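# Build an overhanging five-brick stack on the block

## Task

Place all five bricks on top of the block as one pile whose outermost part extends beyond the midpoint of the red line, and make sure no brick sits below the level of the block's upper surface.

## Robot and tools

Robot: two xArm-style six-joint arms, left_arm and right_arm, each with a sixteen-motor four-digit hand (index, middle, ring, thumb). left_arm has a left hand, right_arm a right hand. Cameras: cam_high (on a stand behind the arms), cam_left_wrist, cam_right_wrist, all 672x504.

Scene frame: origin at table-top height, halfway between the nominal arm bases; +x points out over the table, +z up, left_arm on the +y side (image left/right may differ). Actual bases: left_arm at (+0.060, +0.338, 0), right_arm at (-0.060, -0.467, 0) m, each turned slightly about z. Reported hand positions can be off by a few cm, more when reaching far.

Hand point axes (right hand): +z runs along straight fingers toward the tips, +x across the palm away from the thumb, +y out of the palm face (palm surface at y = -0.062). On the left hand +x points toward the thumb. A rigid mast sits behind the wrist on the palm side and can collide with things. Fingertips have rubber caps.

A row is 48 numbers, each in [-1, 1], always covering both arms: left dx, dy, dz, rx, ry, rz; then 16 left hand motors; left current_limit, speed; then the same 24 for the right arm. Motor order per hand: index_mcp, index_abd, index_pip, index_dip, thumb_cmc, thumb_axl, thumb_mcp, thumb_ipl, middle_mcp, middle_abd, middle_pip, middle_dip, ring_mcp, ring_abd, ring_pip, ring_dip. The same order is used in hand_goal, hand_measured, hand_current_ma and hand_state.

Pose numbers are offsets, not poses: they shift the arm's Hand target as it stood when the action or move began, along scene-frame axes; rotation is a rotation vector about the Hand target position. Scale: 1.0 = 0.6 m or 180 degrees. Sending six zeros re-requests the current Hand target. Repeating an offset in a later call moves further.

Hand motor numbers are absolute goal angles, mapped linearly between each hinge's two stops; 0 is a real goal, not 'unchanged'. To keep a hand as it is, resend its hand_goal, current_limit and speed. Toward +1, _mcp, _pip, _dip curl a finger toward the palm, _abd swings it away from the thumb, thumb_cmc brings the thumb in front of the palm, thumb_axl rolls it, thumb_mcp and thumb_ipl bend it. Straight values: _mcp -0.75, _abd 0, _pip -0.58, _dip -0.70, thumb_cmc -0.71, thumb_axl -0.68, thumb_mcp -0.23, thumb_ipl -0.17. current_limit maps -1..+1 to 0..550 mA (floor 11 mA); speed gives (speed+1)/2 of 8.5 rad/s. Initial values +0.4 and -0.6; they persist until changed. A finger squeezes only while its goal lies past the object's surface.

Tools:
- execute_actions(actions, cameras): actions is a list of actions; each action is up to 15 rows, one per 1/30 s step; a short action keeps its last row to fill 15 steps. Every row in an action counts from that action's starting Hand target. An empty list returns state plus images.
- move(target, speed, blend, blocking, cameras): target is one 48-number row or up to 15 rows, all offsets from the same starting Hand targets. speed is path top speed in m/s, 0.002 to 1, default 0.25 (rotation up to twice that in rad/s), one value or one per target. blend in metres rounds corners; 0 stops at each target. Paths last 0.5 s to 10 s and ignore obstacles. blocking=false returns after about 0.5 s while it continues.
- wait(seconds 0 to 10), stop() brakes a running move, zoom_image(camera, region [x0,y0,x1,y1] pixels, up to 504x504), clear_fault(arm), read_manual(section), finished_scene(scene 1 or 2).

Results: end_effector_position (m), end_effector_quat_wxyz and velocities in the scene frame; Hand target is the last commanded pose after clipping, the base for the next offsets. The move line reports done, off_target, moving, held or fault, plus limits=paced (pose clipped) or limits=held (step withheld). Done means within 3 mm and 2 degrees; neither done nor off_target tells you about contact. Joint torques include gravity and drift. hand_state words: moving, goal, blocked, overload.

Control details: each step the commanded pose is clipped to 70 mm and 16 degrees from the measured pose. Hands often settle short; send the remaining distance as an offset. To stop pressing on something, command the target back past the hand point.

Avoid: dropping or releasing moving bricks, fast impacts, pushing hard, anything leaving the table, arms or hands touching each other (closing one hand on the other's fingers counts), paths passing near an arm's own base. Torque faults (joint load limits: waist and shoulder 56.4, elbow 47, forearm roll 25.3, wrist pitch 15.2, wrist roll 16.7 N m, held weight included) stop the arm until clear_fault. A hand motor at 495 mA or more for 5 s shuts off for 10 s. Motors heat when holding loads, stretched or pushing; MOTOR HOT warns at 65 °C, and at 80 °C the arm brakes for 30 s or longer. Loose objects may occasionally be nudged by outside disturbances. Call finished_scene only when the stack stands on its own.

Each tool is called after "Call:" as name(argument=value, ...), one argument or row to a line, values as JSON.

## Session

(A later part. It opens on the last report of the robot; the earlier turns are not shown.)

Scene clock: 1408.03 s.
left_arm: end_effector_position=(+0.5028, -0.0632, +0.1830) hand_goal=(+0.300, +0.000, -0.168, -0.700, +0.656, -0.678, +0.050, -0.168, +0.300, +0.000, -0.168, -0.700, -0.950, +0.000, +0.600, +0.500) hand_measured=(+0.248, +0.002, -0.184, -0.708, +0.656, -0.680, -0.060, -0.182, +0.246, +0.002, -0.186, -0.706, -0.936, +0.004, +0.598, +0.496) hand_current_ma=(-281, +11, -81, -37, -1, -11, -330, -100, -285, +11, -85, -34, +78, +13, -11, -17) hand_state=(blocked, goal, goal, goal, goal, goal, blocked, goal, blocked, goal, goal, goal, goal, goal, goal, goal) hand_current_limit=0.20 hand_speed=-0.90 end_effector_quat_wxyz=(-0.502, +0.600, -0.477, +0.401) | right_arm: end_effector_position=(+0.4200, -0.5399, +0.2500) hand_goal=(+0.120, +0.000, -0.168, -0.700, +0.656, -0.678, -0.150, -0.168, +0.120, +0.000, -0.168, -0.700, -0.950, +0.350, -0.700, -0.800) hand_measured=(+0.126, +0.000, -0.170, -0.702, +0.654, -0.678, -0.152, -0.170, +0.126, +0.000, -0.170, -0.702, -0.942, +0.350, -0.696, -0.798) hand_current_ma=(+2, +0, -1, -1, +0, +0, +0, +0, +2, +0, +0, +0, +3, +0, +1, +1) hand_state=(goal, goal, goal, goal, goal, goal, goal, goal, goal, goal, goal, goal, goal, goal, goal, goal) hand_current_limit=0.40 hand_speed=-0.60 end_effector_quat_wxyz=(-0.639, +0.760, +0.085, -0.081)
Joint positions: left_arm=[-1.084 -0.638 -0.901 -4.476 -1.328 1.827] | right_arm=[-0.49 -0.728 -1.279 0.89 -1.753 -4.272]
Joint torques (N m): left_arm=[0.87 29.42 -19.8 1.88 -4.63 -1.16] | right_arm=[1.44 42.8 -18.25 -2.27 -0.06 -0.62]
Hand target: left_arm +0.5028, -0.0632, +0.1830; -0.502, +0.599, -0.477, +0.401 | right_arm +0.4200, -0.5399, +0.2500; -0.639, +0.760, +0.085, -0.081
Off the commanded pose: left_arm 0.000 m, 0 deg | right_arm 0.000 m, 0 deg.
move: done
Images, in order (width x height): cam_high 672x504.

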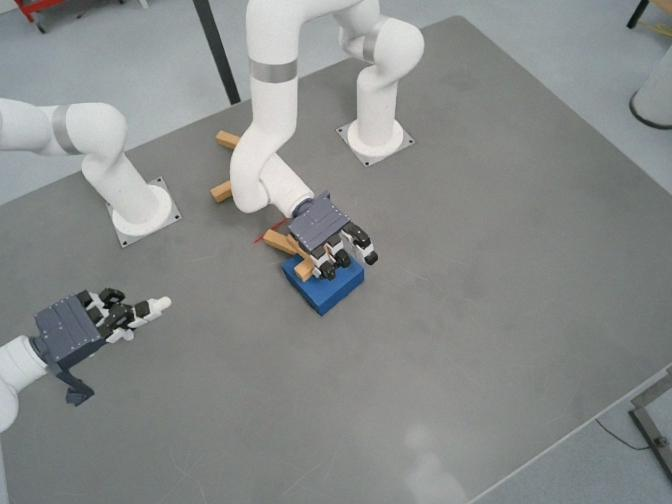

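Call:
move(
  target=[
    [0,0,-0.0158,0,0,0,0.3,0,-0.168,-0.7,0.657,-0.678,0.05,-0.168,0.3,0,-0.168,-0.7,-0.95,0,0.6,0.5,0.2,-0.9,0,0,0,0,0,0,0.12,0,-0.168,-0.7,0.657,-0.678,-0.15,-0.168,0.12,0,-0.168,-0.7,-0.95,0.35,-0.7,-0.8,0.4,-0.6],
    [0,0,-0.0185,0,0,0,0.3,0,-0.168,-0.7,0.657,-0.678,0.05,-0.168,0.3,0,-0.168,-0.7,-0.95,0,0.6,0.5,0.2,-0.9,0,0,0,0,0,0,0.12,0,-0.168,-0.7,0.657,-0.678,-0.15,-0.168,0.12,0,-0.168,-0.7,-0.95,0.35,-0.7,-0.8,0.4,-0.6],
  ],
  speed=[0.04,0.02],
)

Scene clock: 1410.33 s.
left_arm: end_effector_position=(+0.5028, -0.0632, +0.1720) hand_goal=(+0.300, +0.000, -0.168, -0.700, +0.656, -0.678, +0.050, -0.168, +0.300, +0.000, -0.168, -0.700, -0.950, +0.000, +0.600, +0.500) hand_measured=(+0.248, +0.002, -0.184, -0.708, +0.656, -0.680, -0.060, -0.182, +0.246, +0.002, -0.186, -0.706, -0.936, +0.004, +0.598, +0.496) hand_current_ma=(-281, +10, -81, -37, +0, -11, -330, -100, -285, +10, -85, -34, +78, +13, -11, -17) hand_state=(blocked, goal, goal, goal, goal, goal, blocked, goal, blocked, goal, goal, goal, goal, goal, goal, goal) hand_current_limit=0.20 hand_speed=-0.90 end_effector_quat_wxyz=(-0.502, +0.599, -0.476, +0.401) | right_arm: end_effector_position=(+0.4200, -0.5399, +0.2500) hand_goal=(+0.120, +0.000, -0.168, -0.700, +0.656, -0.678, -0.150, -0.168, +0.120, +0.000, -0.168, -0.700, -0.950, +0.350, -0.700, -0.800) hand_measured=(+0.126, +0.000, -0.170, -0.702, +0.654, -0.678, -0.152, -0.170, +0.126, +0.000, -0.170, -0.702, -0.942, +0.350, -0.696, -0.798) hand_current_ma=(+2, +0, -1, -1, +0, +0, +0, +0, +2, +0, +0, +0, +3, +0, +1, +1) hand_state=(goal, goal, goal, goal, goal, goal, goal, goal, goal, goal, goal, goal, goal, goal, goal, goal) hand_current_limit=0.40 hand_speed=-0.60 end_effector_quat_wxyz=(-0.639, +0.760, +0.085, -0.081)
Joint positions: left_arm=[-1.084 -0.663 -0.905 -4.471 -1.333 1.807] | right_arm=[-0.49 -0.728 -1.279 0.89 -1.753 -4.272]
Joint torques (N m): left_arm=[1.69 25.17 -17.36 1.34 -2.45 -1.08] | right_arm=[0.42 42.32 -18.12 -2.17 -0.09 -0.63]
Hand target: left_arm +0.5028, -0.0632, +0.1719; -0.502, +0.599, -0.477, +0.401 | right_arm +0.4200, -0.5399, +0.2500; -0.639, +0.760, +0.085, -0.081
Off the commanded pose: left_arm 0.000 m, 0 deg | right_arm 0.000 m, 0 deg.
move: done

Call:
move(
  target=[
    [0,0,0.0007,0,0,0,0.24,0,-0.168,-0.7,0.657,-0.678,-0.045,-0.168,0.24,0,-0.168,-0.7,-0.95,0,0.6,0.5,0.2,-0.85,0,0,0,0,0,0,0.12,0,-0.168,-0.7,0.657,-0.678,-0.15,-0.168,0.12,0,-0.168,-0.7,-0.95,0.35,-0.7,-0.8,0.4,-0.6],
    [0,0,0.0007,0,0,0,0.18,0,-0.168,-0.7,0.657,-0.678,-0.13,-0.168,0.18,0,-0.168,-0.7,-0.95,0,0.6,0.5,0.2,-0.85,0,0,0,0,0,0,0.12,0,-0.168,-0.7,0.657,-0.678,-0.15,-0.168,0.12,0,-0.168,-0.7,-0.95,0.35,-0.7,-0.8,0.4,-0.6],
    [0,0,0.008,0,0,0,0.12,0,-0.168,-0.7,0.657,-0.678,-0.2,-0.168,0.12,0,-0.168,-0.7,-0.95,0,0.6,0.5,0.3,-0.6,0,0,0,0,0,0,0.12,0,-0.168,-0.7,0.657,-0.678,-0.15,-0.168,0.12,0,-0.168,-0.7,-0.95,0.35,-0.7,-0.8,0.4,-0.6],
    [0,0,0.06,0,0,0,0.12,0,-0.168,-0.7,0.657,-0.678,-0.2,-0.168,0.12,0,-0.168,-0.7,-0.95,0,0.6,0.5,0.3,-0.6,0,0,0,0,0,0,0.12,0,-0.168,-0.7,0.657,-0.678,-0.15,-0.168,0.12,0,-0.168,-0.7,-0.95,0.35,-0.7,-0.8,0.4,-0.6],
    [0,0,0.2133,0,0,0,0.12,0,-0.168,-0.7,0.657,-0.678,-0.2,-0.168,0.12,0,-0.168,-0.7,-0.95,0,0.6,0.5,0.3,-0.6,0,0,0,0,0,0,0.12,0,-0.168,-0.7,0.657,-0.678,-0.15,-0.168,0.12,0,-0.168,-0.7,-0.95,0.35,-0.7,-0.8,0.4,-0.6],
    [-0.1397,0.472,0.1633,0,0,-0.5,0.12,0,-0.168,-0.7,0.657,-0.678,-0.2,-0.168,0.12,0,-0.168,-0.7,-0.95,0,0.6,0.5,0.3,-0.6,0,0,0,0,0,0,0.12,0,-0.168,-0.7,0.657,-0.678,-0.15,-0.168,0.12,0,-0.168,-0.7,-0.95,0.35,-0.7,-0.8,0.4,-0.6],
  ],
  speed=[0.02,0.02,0.02,0.06,0.15,0.25],
)

Call:
move(
  target=[-0.0733,0.1833,-0.1617,0.1413,0.2358,0.1216,-0.94,0.5,-0.94,-0.94,-0.714,-0.678,-0.226,-0.168,-0.94,0.57,-0.94,-0.94,-0.94,0.8,-0.94,-0.94,0.4,-0.4,0,0,0,0,0,0,0.12,0,-0.168,-0.7,0.657,-0.678,-0.15,-0.168,0.12,0,-0.168,-0.7,-0.95,0.35,-0.7,-0.8,0.4,-0.6],
  speed=0.25,
  cameras=["cam_high", "cam_left_wrist"],
)

Call:
zoom_image(
  camera="cam_left_wrist",
  region=[140, 90, 400, 230],
)

Call:
zoom_image(
  camera="cam_high",
  region=[250, 200, 370, 320],
)

Scene clock: 1423.50 s.
left_arm: end_effector_position=(+0.4190, +0.2200, +0.2699) hand_goal=(+0.120, +0.000, -0.168, -0.700, +0.656, -0.678, -0.200, -0.168, +0.120, +0.000, -0.168, -0.700, -0.950, +0.000, +0.600, +0.500) hand_measured=(+0.128, +0.002, -0.170, -0.702, +0.656, -0.680, -0.196, -0.170, +0.128, +0.002, -0.172, -0.702, -0.936, +0.004, +0.598, +0.496) hand_current_ma=(+38, +9, -14, -14, +0, -11, +19, -13, +40, +9, -15, -13, +78, +13, -11, -16) hand_state=(goal, goal, goal, goal, goal, goal, goal, goal, goal, goal, goal, goal, goal, goal, goal, goal) hand_current_limit=0.30 hand_speed=-0.60 end_effector_quat_wxyz=(+0.071, -0.087, +0.761, -0.639) | right_arm: end_effector_position=(+0.4200, -0.5399, +0.2500) hand_goal=(+0.120, +0.000, -0.168, -0.700, +0.656, -0.678, -0.150, -0.168, +0.120, +0.000, -0.168, -0.700, -0.950, +0.350, -0.700, -0.800) hand_measured=(+0.126, +0.000, -0.170, -0.702, +0.654, -0.678, -0.152, -0.170, +0.126, +0.000, -0.170, -0.702, -0.942, +0.350, -0.696, -0.798) hand_current_ma=(+2, +0, -1, -1, +0, +0, +0, +0, +2, +0, +0, +0, +3, +0, +1, +1) hand_state=(goal, goal, goal, goal, goal, goal, goal, goal, goal, goal, goal, goal, goal, goal, goal, goal) hand_current_limit=0.40 hand_speed=-0.60 end_effector_quat_wxyz=(-0.639, +0.760, +0.085, -0.081)
Joint positions: left_arm=[0.215 -0.177 -0.5 -1.498 -1.412 1.241] | right_arm=[-0.49 -0.728 -1.279 0.89 -1.753 -4.272]
Joint torques (N m): left_arm=[13.25 8.42 -19.01 1.01 -4.44 -1.11] | right_arm=[1.29 42.49 -18.02 -2.09 -0.07 -0.59]
Hand target: left_arm +0.4190, +0.2200, +0.2699; +0.071, -0.087, +0.761, -0.639 | right_arm +0.4200, -0.5399, +0.2500; -0.639, +0.760, +0.085, -0.081
Off the commanded pose: left_arm 0.000 m, 0 deg | right_arm 0.000 m, 0 deg.
move: done

Scene clock: 1425.87 s.
left_arm: end_effector_position=(+0.3750, +0.3300, +0.1729) hand_goal=(-0.940, +0.500, -0.940, -0.940, -0.714, -0.678, -0.226, -0.168, -0.940, +0.570, -0.940, -0.940, -0.940, +0.800, -0.940, -0.940) hand_measured=(-0.922, +0.498, -0.934, -0.936, -0.702, -0.680, -0.222, -0.170, -0.920, +0.566, -0.934, -0.938, -0.934, +0.796, -0.932, -0.936) hand_current_ma=(+93, -11, +31, +16, +63, -11, +27, -9, +110, -14, +34, +15, +34, -13, +40, +17) hand_state=(goal, goal, goal, goal, goal, goal, goal, goal, blocked, goal, goal, goal, goal, goal, goal, goal) hand_current_limit=0.40 hand_speed=-0.40 end_effector_quat_wxyz=(-0.072, -0.430, +0.824, -0.362) | right_arm: end_effector_position=(+0.4200, -0.5399, +0.2500) hand_goal=(+0.120, +0.000, -0.168, -0.700, +0.656, -0.678, -0.150, -0.168, +0.120, +0.000, -0.168, -0.700, -0.950, +0.350, -0.700, -0.800) hand_measured=(+0.126, +0.000, -0.170, -0.702, +0.654, -0.678, -0.152, -0.170, +0.126, +0.000, -0.170, -0.702, -0.942, +0.350, -0.696, -0.798) hand_current_ma=(+2, +0, -1, -1, +0, +0, +0, +0, +2, +0, +0, +0, +3, +0, +1, +1) hand_state=(goal, goal, goal, goal, goal, goal, goal, goal, goal, goal, goal, goal, goal, goal, goal, goal) hand_current_limit=0.40 hand_speed=-0.60 end_effector_quat_wxyz=(-0.639, +0.760, +0.085, -0.081)
Joint positions: left_arm=[0.301 -0.288 -0.563 -1.252 -0.807 0.509] | right_arm=[-0.49 -0.728 -1.279 0.89 -1.753 -4.272]
Joint torques (N m): left_arm=[14.2 12.08 -18.38 1.27 1.77 -1.16] | right_arm=[1.21 43.22 -18.18 -2.14 -0.17 -0.59]
Hand target: left_arm +0.3750, +0.3300, +0.1729; -0.072, -0.430, +0.824, -0.362 | right_arm +0.4200, -0.5399, +0.2500; -0.639, +0.760, +0.085, -0.081
Off the commanded pose: left_arm 0.000 m, 0 deg | right_arm 0.000 m, 0 deg.
move: done
Images, in order (width x height): cam_high 672x504, cam_left_wrist 672x504.

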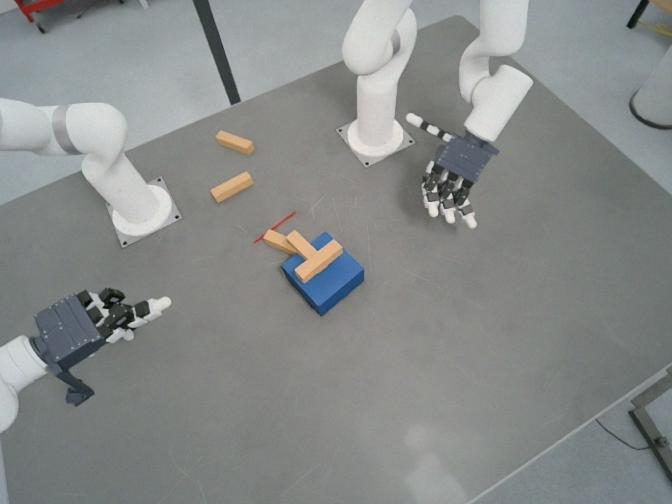

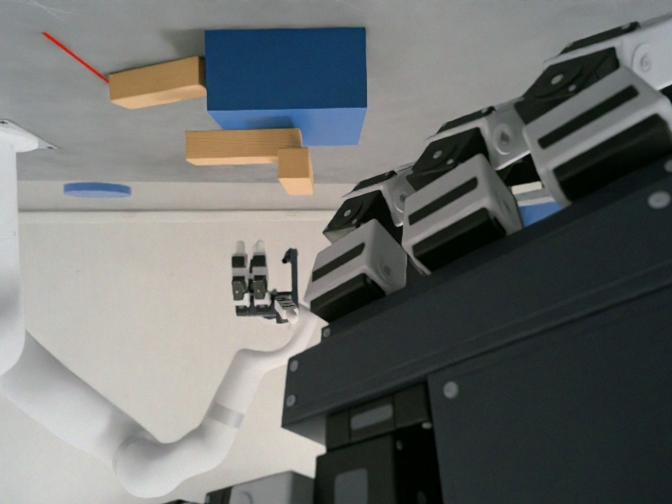

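Scaled by 1.938.

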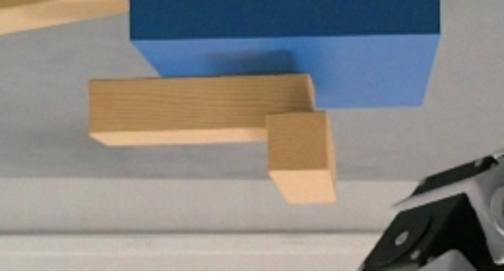

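Scaled by 4.200.

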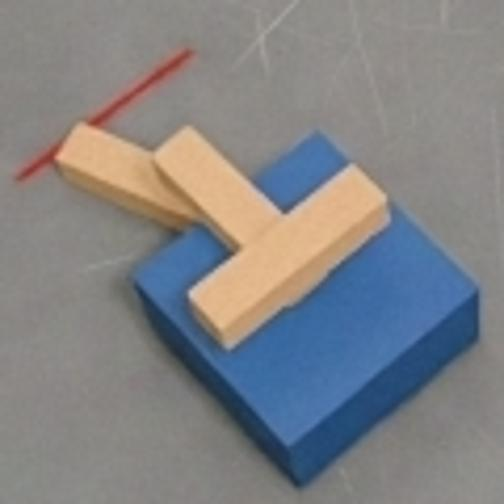

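Call:
move(
  target=[0.0733,-0.1833,0.1617,-0.1413,-0.2358,-0.1216,0.13,0,-0.168,-0.7,0.657,-0.678,-0.2,-0.168,0.13,0,-0.168,-0.7,-0.95,0,-0.7,-0.8,0.4,-0.4,0,0,0,0,0,0,0.12,0,-0.168,-0.7,0.657,-0.678,-0.15,-0.168,0.12,0,-0.168,-0.7,-0.95,0.35,-0.7,-0.8,0.4,-0.6],
  speed=0.25,
)

Call:
move(
  target=[
    [-0.2008,-0.6483,-0.0,0,0,0.1278,0.13,0,-0.168,-0.7,0.657,-0.678,-0.2,-0.168,0.13,0,-0.168,-0.7,-0.95,0,-0.7,-0.8,0.4,-0.4,0,0,0,0,0,0,0.12,0,-0.168,-0.7,0.657,-0.678,-0.15,-0.168,0.12,0,-0.168,-0.7,-0.95,0.35,-0.7,-0.8,0.4,-0.6],
    [-0.2008,-0.6483,-0.25,0,0,0.1278,0.13,0,-0.168,-0.7,0.657,-0.678,-0.2,-0.168,0.13,0,-0.168,-0.7,-0.95,0,-0.7,-0.8,0.4,-0.4,0,0,0,0,0,0,0.12,0,-0.168,-0.7,0.657,-0.678,-0.15,-0.168,0.12,0,-0.168,-0.7,-0.95,0.35,-0.7,-0.8,0.4,-0.6],
  ],
  speed=[0.2,0.1],
  cameras=["cam_high"],
)

Call:
zoom_image(
  camera="cam_high",
  region=[220, 160, 340, 280],
)

Scene clock: 1434.50 s.
left_arm: end_effector_position=(+0.4190, +0.2200, +0.2699) hand_goal=(+0.130, +0.000, -0.168, -0.700, +0.656, -0.678, -0.200, -0.168, +0.130, +0.000, -0.168, -0.700, -0.950, +0.000, -0.700, -0.800) hand_measured=(+0.130, +0.002, -0.172, -0.702, +0.656, -0.680, -0.198, -0.170, +0.130, +0.004, -0.172, -0.702, -0.936, +0.004, -0.700, -0.802) hand_current_ma=(+1, +13, -16, -13, +2, -11, +8, -8, +1, +13, -17, -12, +77, +14, -1, -12) hand_state=(goal, goal, goal, goal, goal, goal, goal, goal, goal, goal, goal, goal, goal, goal, goal, goal) hand_current_limit=0.40 hand_speed=-0.40 end_effector_quat_wxyz=(+0.071, -0.087, +0.761, -0.639) | right_arm: end_effector_position=(+0.4200, -0.5399, +0.2500) hand_goal=(+0.120, +0.000, -0.168, -0.700, +0.656, -0.678, -0.150, -0.168, +0.120, +0.000, -0.168, -0.700, -0.950, +0.350, -0.700, -0.800) hand_measured=(+0.126, +0.000, -0.170, -0.702, +0.654, -0.678, -0.152, -0.170, +0.126, +0.000, -0.170, -0.702, -0.942, +0.350, -0.696, -0.798) hand_current_ma=(+2, +0, -1, -1, +0, +0, +0, +0, +2, +0, +0, +0, +3, +0, +1, +1) hand_state=(goal, goal, goal, goal, goal, goal, goal, goal, goal, goal, goal, goal, goal, goal, goal, goal) hand_current_limit=0.40 hand_speed=-0.60 end_effector_quat_wxyz=(-0.639, +0.760, +0.085, -0.081)
Joint positions: left_arm=[0.215 -0.177 -0.5 -1.497 -1.412 1.241] | right_arm=[-0.49 -0.728 -1.279 0.89 -1.753 -4.272]
Joint torques (N m): left_arm=[-10.97 8.71 -18.4 -1.45 -4.47 1.03] | right_arm=[1.84 42.89 -17.83 -2.53 -0.04 -0.63]
Hand target: left_arm +0.4190, +0.2200, +0.2699; +0.071, -0.087, +0.761, -0.639 | right_arm +0.4200, -0.5399, +0.2500; -0.639, +0.760, +0.085, -0.081
Off the commanded pose: left_arm 0.000 m, 0 deg | right_arm 0.000 m, 0 deg.
move: done

Scene clock: 1438.80 s.
left_arm: end_effector_position=(+0.2985, -0.1690, +0.1199) hand_goal=(+0.130, +0.000, -0.168, -0.700, +0.656, -0.678, -0.200, -0.168, +0.130, +0.000, -0.168, -0.700, -0.950, +0.000, -0.700, -0.800) hand_measured=(+0.132, +0.002, -0.170, -0.702, +0.656, -0.680, -0.198, -0.170, +0.132, +0.002, -0.170, -0.702, -0.936, +0.002, -0.700, -0.802) hand_current_ma=(+5, +11, -13, -13, +2, -11, +8, -8, +5, +11, -15, -12, +77, +12, -1, -11) hand_state=(goal, goal, goal, goal, goal, goal, goal, goal, goal, goal, goal, goal, goal, goal, goal, goal) hand_current_limit=0.40 hand_speed=-0.40 end_effector_quat_wxyz=(+0.197, -0.237, +0.728, -0.612) | right_arm: end_effector_position=(+0.4200, -0.5399, +0.2500) hand_goal=(+0.120, +0.000, -0.168, -0.700, +0.656, -0.678, -0.150, -0.168, +0.120, +0.000, -0.168, -0.700, -0.950, +0.350, -0.700, -0.800) hand_measured=(+0.126, +0.000, -0.170, -0.702, +0.654, -0.678, -0.152, -0.170, +0.126, +0.000, -0.170, -0.702, -0.942, +0.350, -0.696, -0.798) hand_current_ma=(+2, +0, -1, -1, +0, +0, +0, +0, +2, +0, +0, +0, +3, +0, +1, +1) hand_state=(goal, goal, goal, goal, goal, goal, goal, goal, goal, goal, goal, goal, goal, goal, goal, goal) hand_current_limit=0.40 hand_speed=-0.60 end_effector_quat_wxyz=(-0.639, +0.760, +0.085, -0.081)
Joint positions: left_arm=[-1.203 -0.644 -0.584 -3.37 -1.456 1.555] | right_arm=[-0.49 -0.728 -1.279 0.89 -1.753 -4.272]
Joint torques (N m): left_arm=[-3.45 21.5 -15.36 1.22 -4.56 -1.06] | right_arm=[1.95 43.68 -17.84 -2.23 -0.14 -0.62]
Hand target: left_arm +0.2985, -0.1690, +0.1199; +0.197, -0.237, +0.728, -0.612 | right_arm +0.4200, -0.5399, +0.2500; -0.639, +0.760, +0.085, -0.081
Off the commanded pose: left_arm 0.000 m, 0 deg | right_arm 0.000 m, 0 deg.
move: done
Images, in order (width x height): cam_high 672x504.

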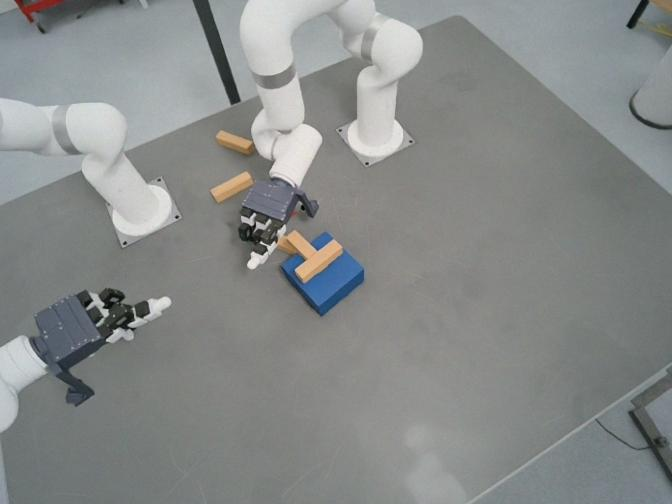

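Scaled by 4.200.

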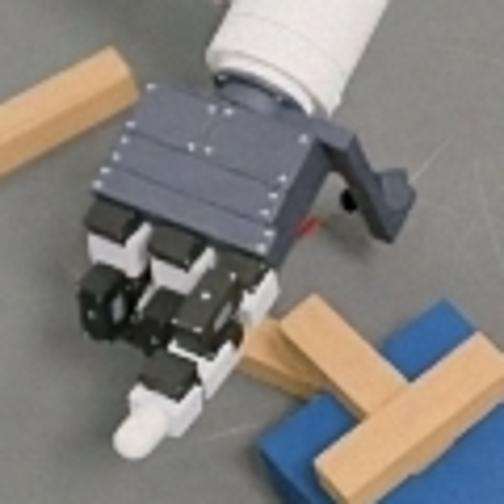

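Call:
move(
  target=[0,0,-0.05,0,0,0,0.13,0,-0.168,-0.7,0.657,-0.678,-0.2,-0.168,0.13,0,-0.168,-0.7,-0.95,0,-0.7,-0.8,0.4,-0.4,0,0,0,0,0,0,0.12,0,-0.168,-0.7,0.657,-0.678,-0.15,-0.168,0.12,0,-0.168,-0.7,-0.95,0.35,-0.7,-0.8,0.4,-0.6],
  speed=0.06,
  cameras=["cam_high"],
)

Call:
zoom_image(
  camera="cam_high",
  region=[230, 180, 330, 280],
)

Scene clock: 1441.00 s.
left_arm: end_effector_position=(+0.2985, -0.1690, +0.0899) hand_goal=(+0.130, +0.000, -0.168, -0.700, +0.656, -0.678, -0.200, -0.168, +0.130, +0.000, -0.168, -0.700, -0.950, +0.000, -0.700, -0.800) hand_measured=(+0.132, +0.002, -0.170, -0.702, +0.656, -0.680, -0.198, -0.170, +0.132, +0.002, -0.170, -0.702, -0.936, +0.002, -0.700, -0.802) hand_current_ma=(+5, +11, -13, -13, +2, -11, +8, -8, +5, +11, -15, -12, +77, +12, -1, -11) hand_state=(goal, goal, goal, goal, goal, goal, goal, goal, goal, goal, goal, goal, goal, goal, goal, goal) hand_current_limit=0.40 hand_speed=-0.40 end_effector_quat_wxyz=(+0.197, -0.237, +0.728, -0.612) | right_arm: end_effector_position=(+0.4200, -0.5399, +0.2500) hand_goal=(+0.120, +0.000, -0.168, -0.700, +0.656, -0.678, -0.150, -0.168, +0.120, +0.000, -0.168, -0.700, -0.950, +0.350, -0.700, -0.800) hand_measured=(+0.126, +0.000, -0.170, -0.702, +0.654, -0.678, -0.152, -0.170, +0.126, +0.000, -0.170, -0.702, -0.942, +0.350, -0.696, -0.798) hand_current_ma=(+2, +0, -1, -1, +0, +0, +0, +0, +2, +0, +0, +0, +3, +0, +1, +1) hand_state=(goal, goal, goal, goal, goal, goal, goal, goal, goal, goal, goal, goal, goal, goal, goal, goal) hand_current_limit=0.40 hand_speed=-0.60 end_effector_quat_wxyz=(-0.639, +0.760, +0.085, -0.081)
Joint positions: left_arm=[-1.203 -0.737 -0.613 -3.368 -1.518 1.54] | right_arm=[-0.49 -0.728 -1.279 0.89 -1.753 -4.272]
Joint torques (N m): left_arm=[12.05 24.03 -13.45 1.64 -4.49 -1.11] | right_arm=[2.5 43.57 -17.76 -2.1 -0.07 -0.63]
Hand target: left_arm +0.2985, -0.1690, +0.0899; +0.197, -0.237, +0.728, -0.612 | right_arm +0.4200, -0.5399, +0.2500; -0.639, +0.760, +0.085, -0.081
Off the commanded pose: left_arm 0.000 m, 0 deg | right_arm 0.000 m, 0 deg.
move: done
Images, in order (width x height): cam_high 672x504.

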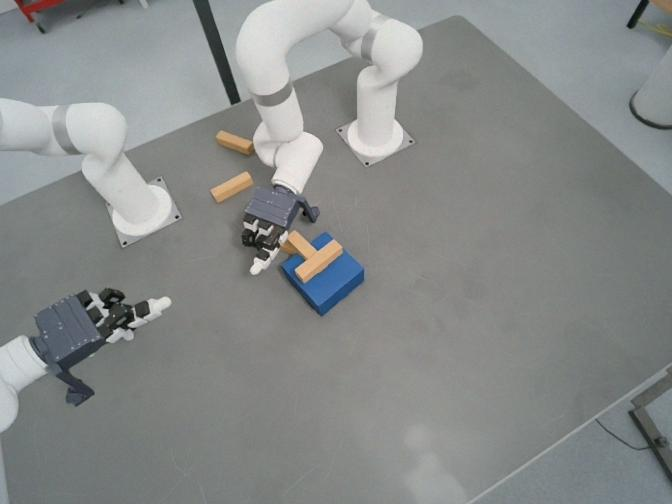

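Scaled by 5.040.

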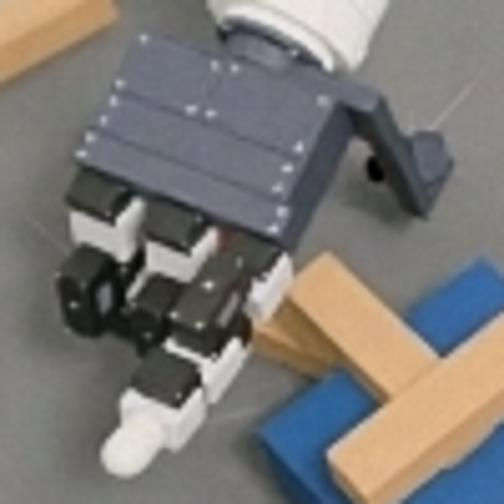

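Call:
move(
  target=[0,0,-0.0283,0,0,0,0.13,0,-0.168,-0.7,0.657,-0.678,-0.2,-0.168,0.13,0,-0.168,-0.7,-0.95,0,-0.7,-0.8,0.4,-0.4,0,0,0,0,0,0,0.12,0,-0.168,-0.7,0.657,-0.678,-0.15,-0.168,0.12,0,-0.168,-0.7,-0.95,0.35,-0.7,-0.8,0.4,-0.6],
  speed=0.04,
  cameras=["cam_high"],
)

Call:
zoom_image(
  camera="cam_high",
  region=[230, 180, 330, 280],
)

Scene clock: 1445.43 s.
left_arm: end_effector_position=(+0.2985, -0.1690, +0.0729) hand_goal=(+0.130, +0.000, -0.168, -0.700, +0.656, -0.678, -0.200, -0.168, +0.130, +0.000, -0.168, -0.700, -0.950, +0.000, -0.700, -0.800) hand_measured=(+0.132, +0.002, -0.170, -0.702, +0.656, -0.680, -0.198, -0.170, +0.132, +0.002, -0.170, -0.702, -0.936, +0.002, -0.700, -0.802) hand_current_ma=(+5, +11, -13, -13, +2, -11, +8, -8, +5, +11, -15, -12, +77, +12, -1, -11) hand_state=(goal, goal, goal, goal, goal, goal, goal, goal, goal, goal, goal, goal, goal, goal, goal, goal) hand_current_limit=0.40 hand_speed=-0.40 end_effector_quat_wxyz=(+0.197, -0.237, +0.728, -0.612) | right_arm: end_effector_position=(+0.4200, -0.5399, +0.2500) hand_goal=(+0.120, +0.000, -0.168, -0.700, +0.656, -0.678, -0.150, -0.168, +0.120, +0.000, -0.168, -0.700, -0.950, +0.350, -0.700, -0.800) hand_measured=(+0.126, +0.000, -0.170, -0.702, +0.654, -0.678, -0.152, -0.170, +0.126, +0.000, -0.170, -0.702, -0.942, +0.350, -0.696, -0.798) hand_current_ma=(+2, +0, -1, -1, +0, +0, +0, +0, +2, +0, +0, +0, +3, +0, +1, +1) hand_state=(goal, goal, goal, goal, goal, goal, goal, goal, goal, goal, goal, goal, goal, goal, goal, goal) hand_current_limit=0.40 hand_speed=-0.60 end_effector_quat_wxyz=(-0.639, +0.760, +0.085, -0.081)
Joint positions: left_arm=[-1.203 -0.789 -0.632 -3.368 -1.55 1.533] | right_arm=[-0.49 -0.728 -1.279 0.89 -1.753 -4.272]
Joint torques (N m): left_arm=[11.41 24.89 -12.92 1.72 -4.52 -1.1] | right_arm=[2.54 42.79 -18.12 -2.21 -0.12 -0.54]
Hand target: left_arm +0.2985, -0.1690, +0.0729; +0.197, -0.237, +0.728, -0.612 | right_arm +0.4200, -0.5399, +0.2500; -0.639, +0.760, +0.085, -0.081
Off the commanded pose: left_arm 0.000 m, 0 deg | right_arm 0.000 m, 0 deg.
move: done
Images, in order (width x height): cam_high 672x504.

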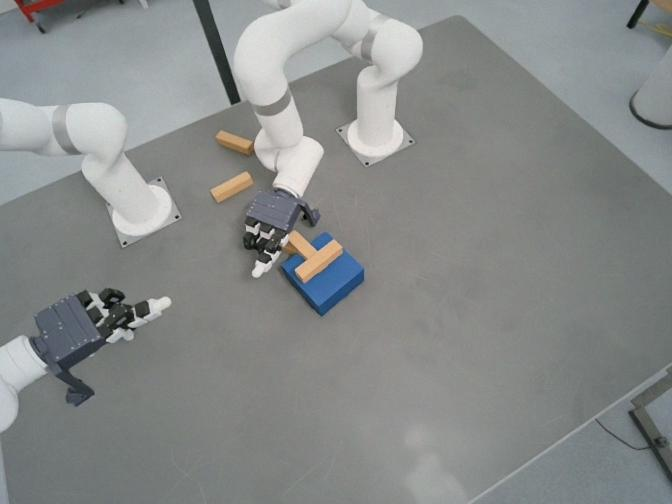

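Scaled by 5.040.

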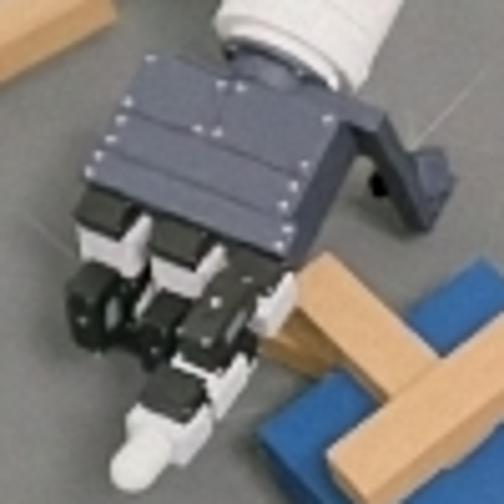

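Call:
move(
  target=[
    [0,0,-0.0095,0,0,0,0.13,0,-0.168,-0.7,0.657,-0.678,-0.2,-0.168,0.13,0,-0.168,-0.7,-0.95,0,-0.7,-0.8,0.4,-0.4,0,0,0,0,0,0,0.12,0,-0.168,-0.7,0.657,-0.678,-0.15,-0.168,0.12,0,-0.168,-0.7,-0.95,0.35,-0.7,-0.8,0.4,-0.6],
    [0,0,-0.0095,0,0,0,0.2,0,-0.168,-0.7,0.657,-0.678,-0.08,-0.168,0.2,0,-0.168,-0.7,-0.95,0,-0.7,-0.8,0.2,-0.85,0,0,0,0,0,0,0.12,0,-0.168,-0.7,0.657,-0.678,-0.15,-0.168,0.12,0,-0.168,-0.7,-0.95,0.35,-0.7,-0.8,0.4,-0.6],
    [0,0,-0.0095,0,0,0,0.3,0,-0.168,-0.7,0.657,-0.678,0.05,-0.168,0.3,0,-0.168,-0.7,-0.95,0,-0.7,-0.8,0.2,-0.9,0,0,0,0,0,0,0.12,0,-0.168,-0.7,0.657,-0.678,-0.15,-0.168,0.12,0,-0.168,-0.7,-0.95,0.35,-0.7,-0.8,0.4,-0.6],
  ],
  speed=0.03,
  cameras=["cam_high"],
)

Scene clock: 1449.30 s.
left_arm: end_effector_position=(+0.2985, -0.1690, +0.0672) hand_goal=(+0.300, +0.000, -0.168, -0.700, +0.656, -0.678, +0.050, -0.168, +0.300, +0.000, -0.168, -0.700, -0.950, +0.000, -0.700, -0.800) hand_measured=(+0.248, +0.002, -0.182, -0.706, +0.654, -0.680, -0.062, -0.178, +0.238, +0.002, -0.184, -0.706, -0.936, +0.002, -0.700, -0.802) hand_current_ma=(-274, +11, -70, -30, -5, -11, -330, -67, -327, +11, -80, -29, +77, +12, -1, -11) hand_state=(blocked, goal, goal, goal, goal, goal, blocked, goal, blocked, goal, goal, goal, goal, goal, goal, goal) hand_current_limit=0.20 hand_speed=-0.90 end_effector_quat_wxyz=(+0.197, -0.237, +0.728, -0.612) | right_arm: end_effector_position=(+0.4200, -0.5399, +0.2500) hand_goal=(+0.120, +0.000, -0.168, -0.700, +0.656, -0.678, -0.150, -0.168, +0.120, +0.000, -0.168, -0.700, -0.950, +0.350, -0.700, -0.800) hand_measured=(+0.126, +0.000, -0.170, -0.702, +0.654, -0.678, -0.152, -0.170, +0.126, +0.000, -0.170, -0.702, -0.942, +0.350, -0.696, -0.798) hand_current_ma=(+2, +0, -1, -1, +0, +0, +0, +0, +2, +0, +0, +0, +3, +0, +1, +1) hand_state=(goal, goal, goal, goal, goal, goal, goal, goal, goal, goal, goal, goal, goal, goal, goal, goal) hand_current_limit=0.40 hand_speed=-0.60 end_effector_quat_wxyz=(-0.639, +0.760, +0.085, -0.081)
Joint positions: left_arm=[-1.203 -0.806 -0.638 -3.368 -1.561 1.53] | right_arm=[-0.49 -0.728 -1.279 0.89 -1.753 -4.272]
Joint torques (N m): left_arm=[11.19 26.28 -12.16 1.57 -3.98 -1.06] | right_arm=[1.86 44 -17.68 -2.15 -0.08 -0.64]
Hand target: left_arm +0.2985, -0.1690, +0.0672; +0.197, -0.237, +0.728, -0.612 | right_arm +0.4200, -0.5399, +0.2500; -0.639, +0.760, +0.085, -0.081
Off the commanded pose: left_arm 0.000 m, 0 deg | right_arm 0.000 m, 0 deg.
move: done
Images, in order (width x height): cam_high 672x504.

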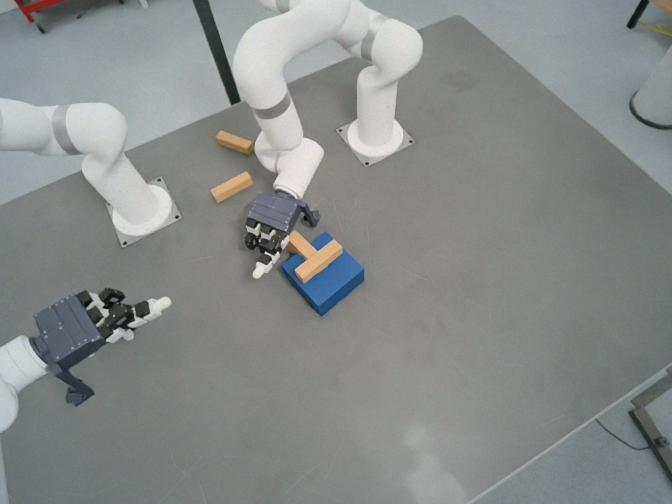

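Call:
move(
  target=[
    [0,0,0.0133,0,0,0,0.3,0,-0.168,-0.7,0.657,-0.678,0.05,-0.168,0.3,0,-0.168,-0.7,-0.95,0,-0.7,-0.8,0.2,-0.9,0,0,0,0,0,0,0.12,0,-0.168,-0.7,0.657,-0.678,-0.15,-0.168,0.12,0,-0.168,-0.7,-0.95,0.35,-0.7,-0.8,0.4,-0.6],
    [-0.0812,-0.0188,0.0167,0,0,0,0.3,0,-0.168,-0.7,0.657,-0.678,0.05,-0.168,0.3,0,-0.168,-0.7,-0.95,0,-0.7,-0.8,0.2,-0.9,0,0,0,0,0,0,0.12,0,-0.168,-0.7,0.657,-0.678,-0.15,-0.168,0.12,0,-0.168,-0.7,-0.95,0.35,-0.7,-0.8,0.4,-0.6],
    [-0.0812,-0.0188,0.35,0,0,0,0.3,0,-0.168,-0.7,0.657,-0.678,0.05,-0.168,0.3,0,-0.168,-0.7,-0.95,0,-0.7,-0.8,0.2,-0.9,0,0,0,0,0,0,0.12,0,-0.168,-0.7,0.657,-0.678,-0.15,-0.168,0.12,0,-0.168,-0.7,-0.95,0.35,-0.7,-0.8,0.4,-0.6],
    [0.0455,0.0322,0.3047,0,0,-0.1189,0.3,0,-0.168,-0.7,0.657,-0.678,0.05,-0.168,0.3,0,-0.168,-0.7,-0.95,0,-0.7,-0.8,0.2,-0.9,0,0,0,0,0,0,0.12,0,-0.168,-0.7,0.657,-0.678,-0.15,-0.168,0.12,0,-0.168,-0.7,-0.95,0.35,-0.7,-0.8,0.4,-0.6],
  ],
  speed=[0.04,0.04,0.12,0.12],
  cameras=["cam_high"],
)

Call:
zoom_image(
  camera="cam_high",
  region=[220, 160, 360, 300],
)

Scene clock: 1461.17 s.
left_arm: end_effector_position=(+0.3258, -0.1497, +0.2500) hand_goal=(+0.300, +0.000, -0.168, -0.700, +0.656, -0.678, +0.050, -0.168, +0.300, +0.000, -0.168, -0.700, -0.950, +0.000, -0.700, -0.800) hand_measured=(+0.254, -0.010, -0.186, -0.708, +0.672, -0.676, -0.022, -0.182, +0.298, +0.002, -0.172, -0.702, -0.936, +0.002, -0.700, -0.802) hand_current_ma=(-243, -46, -92, -42, +77, +9, -330, -98, -9, +9, -22, -14, +77, +12, +0, -11) hand_state=(blocked, goal, goal, goal, goal, goal, blocked, goal, goal, goal, goal, goal, goal, goal, goal, goal) hand_current_limit=0.20 hand_speed=-0.90 end_effector_quat_wxyz=(+0.080, -0.098, +0.760, -0.638) | right_arm: end_effector_position=(+0.4200, -0.5399, +0.2500) hand_goal=(+0.120, +0.000, -0.168, -0.700, +0.656, -0.678, -0.150, -0.168, +0.120, +0.000, -0.168, -0.700, -0.950, +0.350, -0.700, -0.800) hand_measured=(+0.126, +0.000, -0.170, -0.702, +0.654, -0.678, -0.152, -0.170, +0.126, +0.000, -0.170, -0.702, -0.942, +0.350, -0.696, -0.798) hand_current_ma=(+2, +0, -1, -1, +0, +0, +0, +0, +2, +0, +0, +0, +3, +0, +1, +1) hand_state=(goal, goal, goal, goal, goal, goal, goal, goal, goal, goal, goal, goal, goal, goal, goal, goal) hand_current_limit=0.40 hand_speed=-0.60 end_effector_quat_wxyz=(-0.639, +0.760, +0.085, -0.081)
Joint positions: left_arm=[-0.908 -0.282 -0.567 -2.664 -1.142 1.437] | right_arm=[-0.49 -0.728 -1.279 0.89 -1.753 -4.272]
Joint torques (N m): left_arm=[12.26 15.13 -20.65 1.16 -4.7 -1.18] | right_arm=[3.05 43.14 -17.6 -2.37 0.11 -0.64]
Hand target: left_arm +0.3258, -0.1497, +0.2500; +0.080, -0.098, +0.760, -0.638 | right_arm +0.4200, -0.5399, +0.2500; -0.639, +0.760, +0.085, -0.081
Off the commanded pose: left_arm 0.000 m, 0 deg | right_arm 0.000 m, 0 deg.
move: done
Images, in order (width x height): cam_high 672x504.

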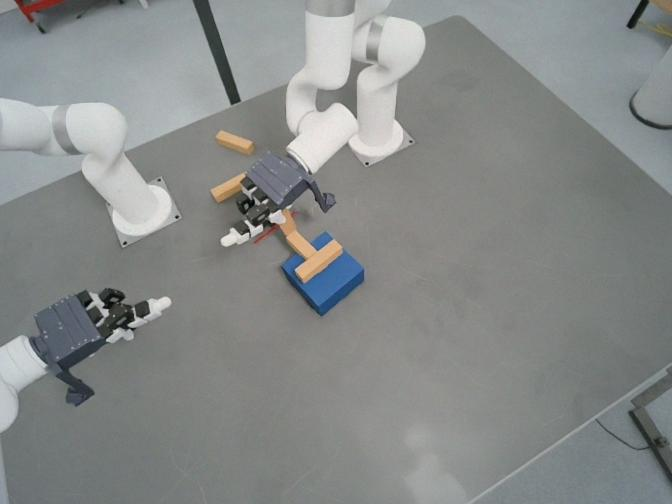

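Scaled by 3.600.

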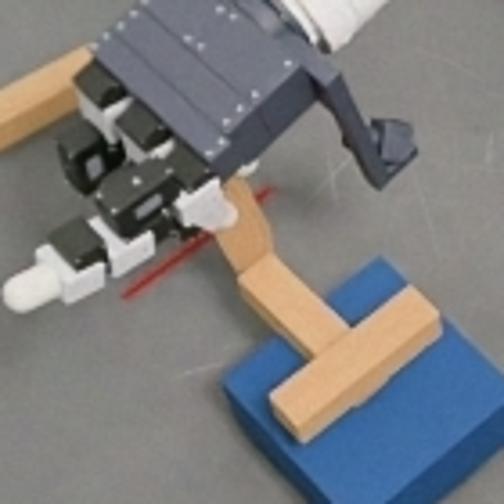

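Call:
move(
  target=[
    [-0.108,-0.2405,0.0,0,0,0,0.3,0,-0.168,-0.7,0.657,-0.678,0.05,-0.168,0.3,0,-0.168,-0.7,-0.95,0,-0.7,-0.8,0.2,-0.9,0,0,0,0,0,0,0.12,0,-0.168,-0.7,0.657,-0.678,-0.15,-0.168,0.12,0,-0.168,-0.7,-0.95,0.35,-0.7,-0.8,0.4,-0.6],
    [-0.108,-0.2405,-0.2417,0,0,0,0.3,0,-0.168,-0.7,0.657,-0.678,0.05,-0.168,0.3,0,-0.168,-0.7,-0.95,0,-0.7,-0.8,0.2,-0.9,0,0,0,0,0,0,0.12,0,-0.168,-0.7,0.657,-0.678,-0.15,-0.168,0.12,0,-0.168,-0.7,-0.95,0.35,-0.7,-0.8,0.4,-0.6],
  ],
  speed=[0.12,0.08],
  cameras=["cam_high"],
)

Call:
zoom_image(
  camera="cam_high",
  region=[200, 180, 340, 320],
)

Scene clock: 1468.13 s.
left_arm: end_effector_position=(+0.2610, -0.2940, +0.1050) hand_goal=(+0.300, +0.000, -0.168, -0.700, +0.656, -0.678, +0.050, -0.168, +0.300, +0.000, -0.168, -0.700, -0.950, +0.000, -0.700, -0.800) hand_measured=(+0.254, -0.016, -0.186, -0.708, +0.690, -0.672, -0.008, -0.182, +0.298, +0.002, -0.172, -0.702, -0.936, +0.002, -0.700, -0.802) hand_current_ma=(-243, -68, -92, -43, +172, +35, -330, -98, -7, +9, -21, -14, +77, +12, +0, -11) hand_state=(blocked, goal, goal, goal, blocked, goal, blocked, goal, goal, goal, goal, goal, goal, goal, goal, goal) hand_current_limit=0.20 hand_speed=-0.90 end_effector_quat_wxyz=(+0.080, -0.098, +0.760, -0.638) | right_arm: end_effector_position=(+0.4200, -0.5399, +0.2500) hand_goal=(+0.120, +0.000, -0.168, -0.700, +0.656, -0.678, -0.150, -0.168, +0.120, +0.000, -0.168, -0.700, -0.950, +0.350, -0.700, -0.800) hand_measured=(+0.126, +0.000, -0.170, -0.702, +0.654, -0.678, -0.152, -0.170, +0.126, +0.000, -0.170, -0.702, -0.942, +0.350, -0.696, -0.798) hand_current_ma=(+2, +0, -1, -1, +0, +0, +0, +0, +2, +0, +0, +0, +3, +0, +1, +1) hand_state=(goal, goal, goal, goal, goal, goal, goal, goal, goal, goal, goal, goal, goal, goal, goal, goal) hand_current_limit=0.40 hand_speed=-0.60 end_effector_quat_wxyz=(-0.639, +0.760, +0.085, -0.081)
Joint positions: left_arm=[-1.219 -0.792 -0.88 -3.012 -1.31 1.557] | right_arm=[-0.49 -0.728 -1.279 0.89 -1.753 -4.272]
Joint torques (N m): left_arm=[-12.79 29.04 -16.24 -1.17 -3.91 1.14] | right_arm=[3.31 43.71 -17.83 -2.26 -0.07 -0.51]
Hand target: left_arm +0.2610, -0.2940, +0.1050; +0.080, -0.098, +0.760, -0.638 | right_arm +0.4200, -0.5399, +0.2500; -0.639, +0.760, +0.085, -0.081
Off the commanded pose: left_arm 0.000 m, 0 deg | right_arm 0.000 m, 0 deg.
move: done
Images, in order (width x height): cam_high 672x504.

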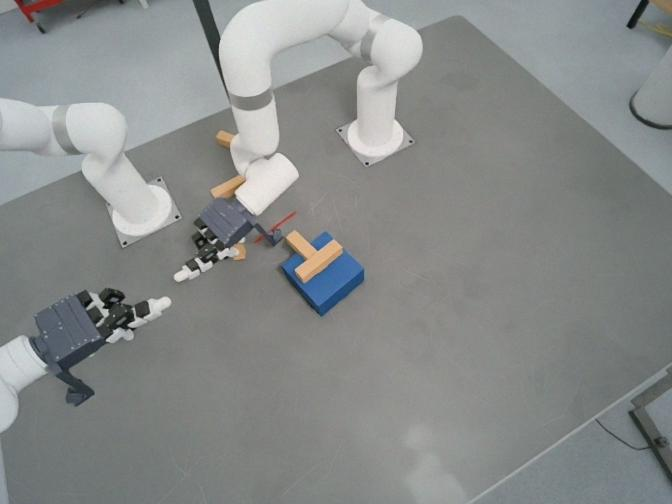

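Scaled by 3.600.

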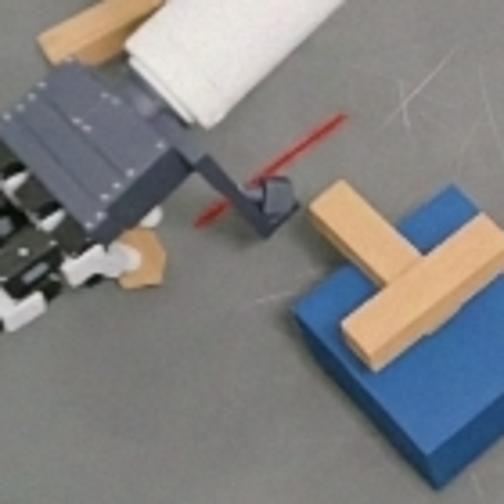

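Call:
move(
  target=[
    [0,0,-0.02,0,0,0,0.28,0,-0.168,-0.7,0.657,-0.678,0.0,-0.168,0.22,0,-0.168,-0.7,-0.95,0,-0.7,-0.8,-0.3,-0.9,0,0,0,0,0,0,0.12,0,-0.168,-0.7,0.657,-0.678,-0.15,-0.168,0.12,0,-0.168,-0.7,-0.95,0.35,-0.7,-0.8,0.4,-0.6],
  ],
  speed=0.03,
  cameras=["cam_high"],
)

Call:
zoom_image(
  camera="cam_high",
  region=[180, 190, 280, 290],
)

Scene clock: 1470.77 s.
left_arm: end_effector_position=(+0.2610, -0.2940, +0.0930) hand_goal=(+0.280, +0.000, -0.168, -0.700, +0.656, -0.678, +0.000, -0.168, +0.220, +0.000, -0.168, -0.700, -0.950, +0.000, -0.700, -0.800) hand_measured=(+0.254, -0.016, -0.184, -0.708, +0.686, -0.672, -0.016, -0.182, +0.226, +0.002, -0.172, -0.702, -0.936, +0.002, -0.700, -0.802) hand_current_ma=(-136, -68, -83, -41, +151, +35, -101, -96, +30, +9, -20, -14, +77, +12, +0, -11) hand_state=(blocked, goal, goal, goal, blocked, goal, goal, goal, goal, goal, goal, goal, goal, goal, goal, goal) hand_current_limit=-0.30 hand_speed=-0.90 end_effector_quat_wxyz=(+0.080, -0.098, +0.760, -0.638) | right_arm: end_effector_position=(+0.4200, -0.5399, +0.2500) hand_goal=(+0.120, +0.000, -0.168, -0.700, +0.656, -0.678, -0.150, -0.168, +0.120, +0.000, -0.168, -0.700, -0.950, +0.350, -0.700, -0.800) hand_measured=(+0.126, +0.000, -0.170, -0.702, +0.654, -0.678, -0.152, -0.170, +0.126, +0.000, -0.170, -0.702, -0.942, +0.350, -0.696, -0.798) hand_current_ma=(+2, +0, -1, -1, +0, +0, +0, +0, +2, +0, +0, +0, +3, +0, +1, +1) hand_state=(goal, goal, goal, goal, goal, goal, goal, goal, goal, goal, goal, goal, goal, goal, goal, goal) hand_current_limit=0.40 hand_speed=-0.60 end_effector_quat_wxyz=(-0.639, +0.760, +0.085, -0.081)
Joint positions: left_arm=[-1.219 -0.822 -0.89 -3.012 -1.329 1.559] | right_arm=[-0.49 -0.728 -1.279 0.89 -1.753 -4.272]
Joint torques (N m): left_arm=[-11.64 29.35 -16.18 -1.21 -4.15 1.07] | right_arm=[3.33 43.64 -17.61 -1.9 -0.09 -0.57]
Hand target: left_arm +0.2610, -0.2940, +0.0930; +0.080, -0.098, +0.760, -0.638 | right_arm +0.4200, -0.5399, +0.2500; -0.639, +0.760, +0.085, -0.081
Off the commanded pose: left_arm 0.000 m, 0 deg | right_arm 0.000 m, 0 deg.
move: done
Images, in order (width x height): cam_high 672x504.

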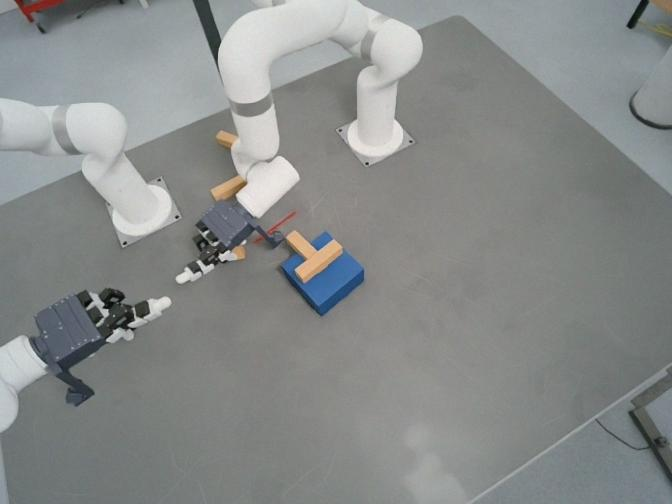

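Scaled by 5.040.

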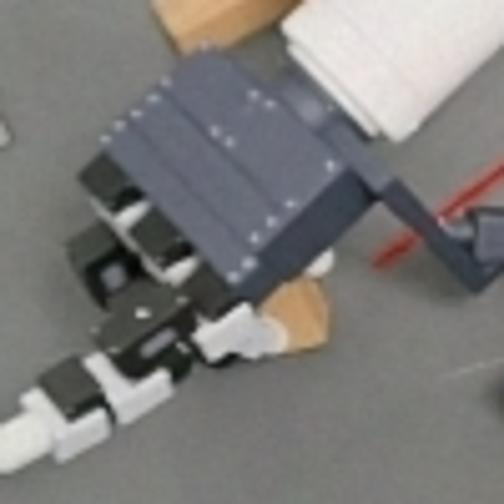

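Call:
move(
  target=[
    [0,0,-0.02,0,0,0,0.27,0,-0.168,-0.7,0.657,-0.678,-0.01,-0.168,0.2,0,-0.168,-0.7,-0.95,0,-0.7,-0.8,-0.5,-0.9,0,0,0,0,0,0,0.12,0,-0.168,-0.7,0.657,-0.678,-0.15,-0.168,0.12,0,-0.168,-0.7,-0.95,0.35,-0.7,-0.8,0.4,-0.6],
    [0,0,-0.035,0,0,0,0.25,0,-0.168,-0.7,0.657,-0.678,-0.03,-0.168,0.2,0,-0.168,-0.7,-0.95,0,-0.7,-0.8,-0.5,-0.9,0,0,0,0,0,0,0.12,0,-0.168,-0.7,0.657,-0.678,-0.15,-0.168,0.12,0,-0.168,-0.7,-0.95,0.35,-0.7,-0.8,0.4,-0.6],
  ],
  speed=0.03,
  cameras=["cam_high"],
)

Call:
zoom_image(
  camera="cam_high",
  region=[180, 190, 280, 290],
)

Scene clock: 1475.03 s.
left_arm: end_effector_position=(+0.2610, -0.2940, +0.0720) hand_goal=(+0.250, +0.000, -0.168, -0.700, +0.656, -0.678, -0.030, -0.168, +0.200, +0.000, -0.168, -0.700, -0.950, +0.000, -0.700, -0.800) hand_measured=(+0.250, -0.012, -0.176, -0.704, +0.662, -0.678, -0.044, -0.176, +0.208, +0.008, -0.158, -0.694, -0.936, +0.002, -0.700, -0.802) hand_current_ma=(-4, -50, -44, -25, +32, +3, -85, -51, +46, +39, +53, +35, +77, +12, +0, -11) hand_state=(goal, goal, goal, goal, goal, goal, goal, goal, goal, goal, goal, goal, goal, goal, goal, goal) hand_current_limit=-0.50 hand_speed=-0.90 end_effector_quat_wxyz=(+0.080, -0.098, +0.760, -0.638) | right_arm: end_effector_position=(+0.4200, -0.5399, +0.2500) hand_goal=(+0.120, +0.000, -0.168, -0.700, +0.656, -0.678, -0.150, -0.168, +0.120, +0.000, -0.168, -0.700, -0.950, +0.350, -0.700, -0.800) hand_measured=(+0.126, +0.000, -0.170, -0.702, +0.654, -0.678, -0.152, -0.170, +0.126, +0.000, -0.170, -0.702, -0.942, +0.350, -0.696, -0.798) hand_current_ma=(+2, +0, -1, -1, +0, +0, +0, +0, +2, +0, +0, +0, +3, +0, +1, +1) hand_state=(goal, goal, goal, goal, goal, goal, goal, goal, goal, goal, goal, goal, goal, goal, goal, goal) hand_current_limit=0.40 hand_speed=-0.60 end_effector_quat_wxyz=(-0.639, +0.760, +0.085, -0.081)
Joint positions: left_arm=[-1.219 -0.875 -0.91 -3.013 -1.362 1.564] | right_arm=[-0.49 -0.728 -1.279 0.89 -1.753 -4.272]
Joint torques (N m): left_arm=[-9.56 35.78 -15.48 -1.48 -4.1 0.97] | right_arm=[4.34 44.56 -17.64 -2.08 -0.13 -0.62]
Hand target: left_arm +0.2610, -0.2940, +0.0720; +0.080, -0.098, +0.760, -0.638 | right_arm +0.4200, -0.5399, +0.2500; -0.639, +0.760, +0.085, -0.081
Off the commanded pose: left_arm 0.000 m, 0 deg | right_arm 0.000 m, 0 deg.
move: done
Images, in order (width x height): cam_high 672x504.

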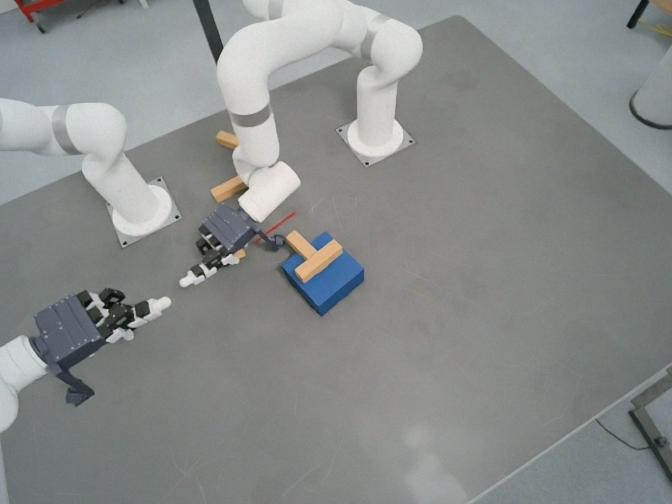

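Scaled by 5.040.

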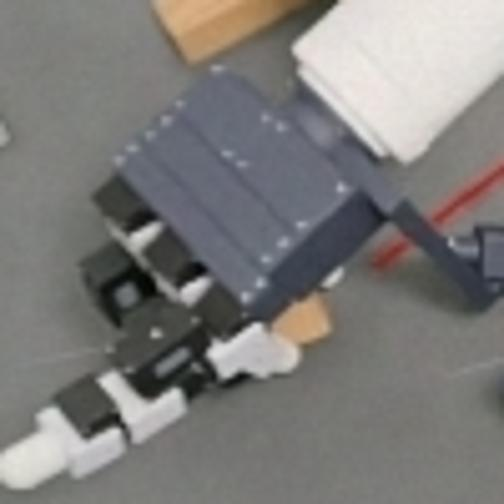

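Call:
move(
  target=[
    [0,0,0,0,0,0,0.2,0,-0.168,-0.7,0.657,-0.678,-0.1,-0.168,0.14,0,-0.168,-0.7,-0.95,0,-0.7,-0.8,0.2,-0.85,0,0,0,0,0,0,0.12,0,-0.168,-0.7,0.657,-0.678,-0.15,-0.168,0.12,0,-0.168,-0.7,-0.95,0.35,-0.7,-0.8,0.4,-0.6],
    [0,0,0,0,0,0,0.08,0,-0.168,-0.7,0.657,-0.678,-0.25,-0.168,0.08,0,-0.168,-0.7,-0.95,0,-0.7,-0.8,0.2,-0.8,0,0,0,0,0,0,0.12,0,-0.168,-0.7,0.657,-0.678,-0.15,-0.168,0.12,0,-0.168,-0.7,-0.95,0.35,-0.7,-0.8,0.4,-0.6],
    [0,0,0.3,0,0,0,0.08,0,-0.168,-0.7,0.657,-0.678,-0.25,-0.168,0.08,0,-0.168,-0.7,-0.95,0,-0.7,-0.8,0.2,-0.8,0,0,0,0,0,0,0.12,0,-0.168,-0.7,0.657,-0.678,-0.15,-0.168,0.12,0,-0.168,-0.7,-0.95,0.35,-0.7,-0.8,0.4,-0.6],
    [0.0667,0.4,0.3,0,0,0,0.08,0,-0.168,-0.7,0.657,-0.678,-0.25,-0.168,0.08,0,-0.168,-0.7,-0.95,0,-0.7,-0.8,0.2,-0.8,0,0,0,0,0,0,0.12,0,-0.168,-0.7,0.657,-0.678,-0.15,-0.168,0.12,0,-0.168,-0.7,-0.95,0.35,-0.7,-0.8,0.4,-0.6],
  ],
  speed=[0.03,0.03,0.12,0.2],
  cameras=["cam_high"],
)

Call:
zoom_image(
  camera="cam_high",
  region=[190, 180, 370, 320],
)

Scene clock: 1483.17 s.
left_arm: end_effector_position=(+0.3010, -0.0540, +0.2520) hand_goal=(+0.080, +0.000, -0.168, -0.700, +0.656, -0.678, -0.250, -0.168, +0.080, +0.000, -0.168, -0.700, -0.950, +0.000, -0.700, -0.800) hand_measured=(+0.086, -0.002, -0.170, -0.702, +0.658, -0.678, -0.246, -0.170, +0.088, +0.002, -0.166, -0.698, -0.936, +0.002, -0.700, -0.802) hand_current_ma=(+36, -12, -12, -14, +8, +3, +21, -12, +38, +12, +12, +12, +77, +11, +0, -11) hand_state=(goal, goal, goal, goal, goal, goal, goal, goal, goal, goal, goal, goal, goal, goal, goal, goal) hand_current_limit=0.20 hand_speed=-0.80 end_effector_quat_wxyz=(+0.080, -0.098, +0.760, -0.638) | right_arm: end_effector_position=(+0.4200, -0.5399, +0.2500) hand_goal=(+0.120, +0.000, -0.168, -0.700, +0.656, -0.678, -0.150, -0.168, +0.120, +0.000, -0.168, -0.700, -0.950, +0.350, -0.700, -0.800) hand_measured=(+0.126, +0.000, -0.170, -0.702, +0.654, -0.678, -0.152, -0.170, +0.126, +0.000, -0.170, -0.702, -0.942, +0.350, -0.696, -0.798) hand_current_ma=(+2, +0, -1, -1, +0, +0, +0, +0, +2, +0, +0, +0, +3, +0, +1, +1) hand_state=(goal, goal, goal, goal, goal, goal, goal, goal, goal, goal, goal, goal, goal, goal, goal, goal) hand_current_limit=0.40 hand_speed=-0.60 end_effector_quat_wxyz=(-0.639, +0.760, +0.085, -0.081)
Joint positions: left_arm=[-0.761 -0.1 -0.34 -2.518 -1.2 1.428] | right_arm=[-0.49 -0.728 -1.279 0.89 -1.753 -4.272]
Joint torques (N m): left_arm=[13.76 38.77 -10.03 0.7 -4.44 -1.16] | right_arm=[4.06 44.25 -17.36 -2 -0.06 -0.57]
Hand target: left_arm +0.3010, -0.0540, +0.2520; +0.080, -0.098, +0.760, -0.638 | right_arm +0.4200, -0.5399, +0.2500; -0.639, +0.760, +0.085, -0.081
Off the commanded pose: left_arm 0.000 m, 0 deg | right_arm 0.000 m, 0 deg.
move: done
Images, in order (width x height): cam_high 672x504.

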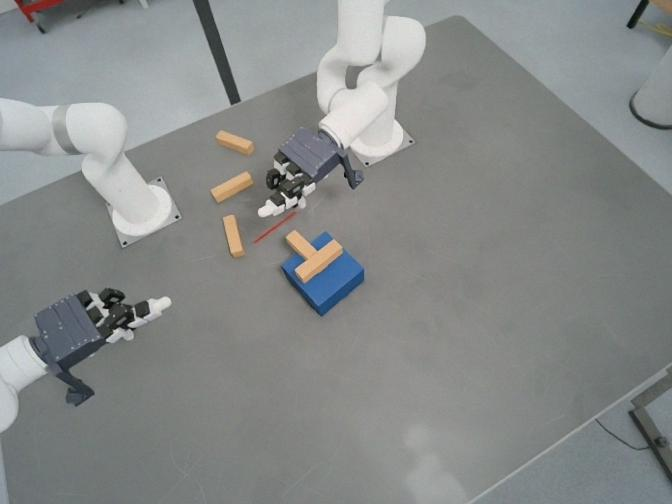

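Scaled by 2.800.

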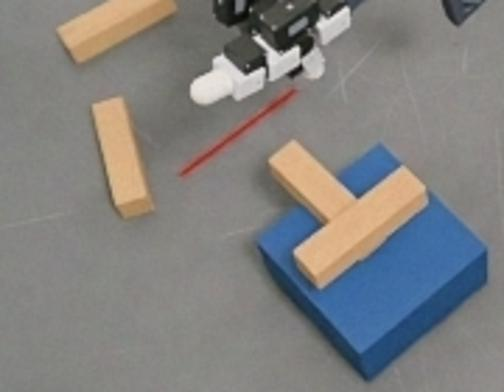

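Call:
zoom_image(
  camera="cam_high",
  region=[190, 200, 280, 270],
)

Scaled by 5.600.

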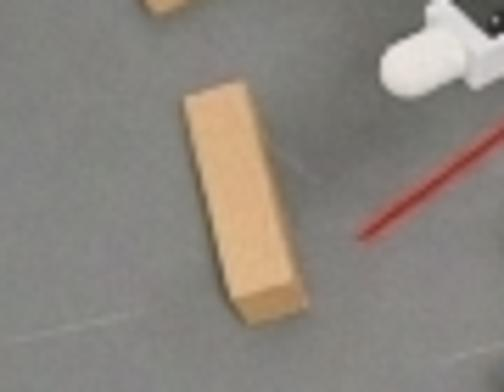

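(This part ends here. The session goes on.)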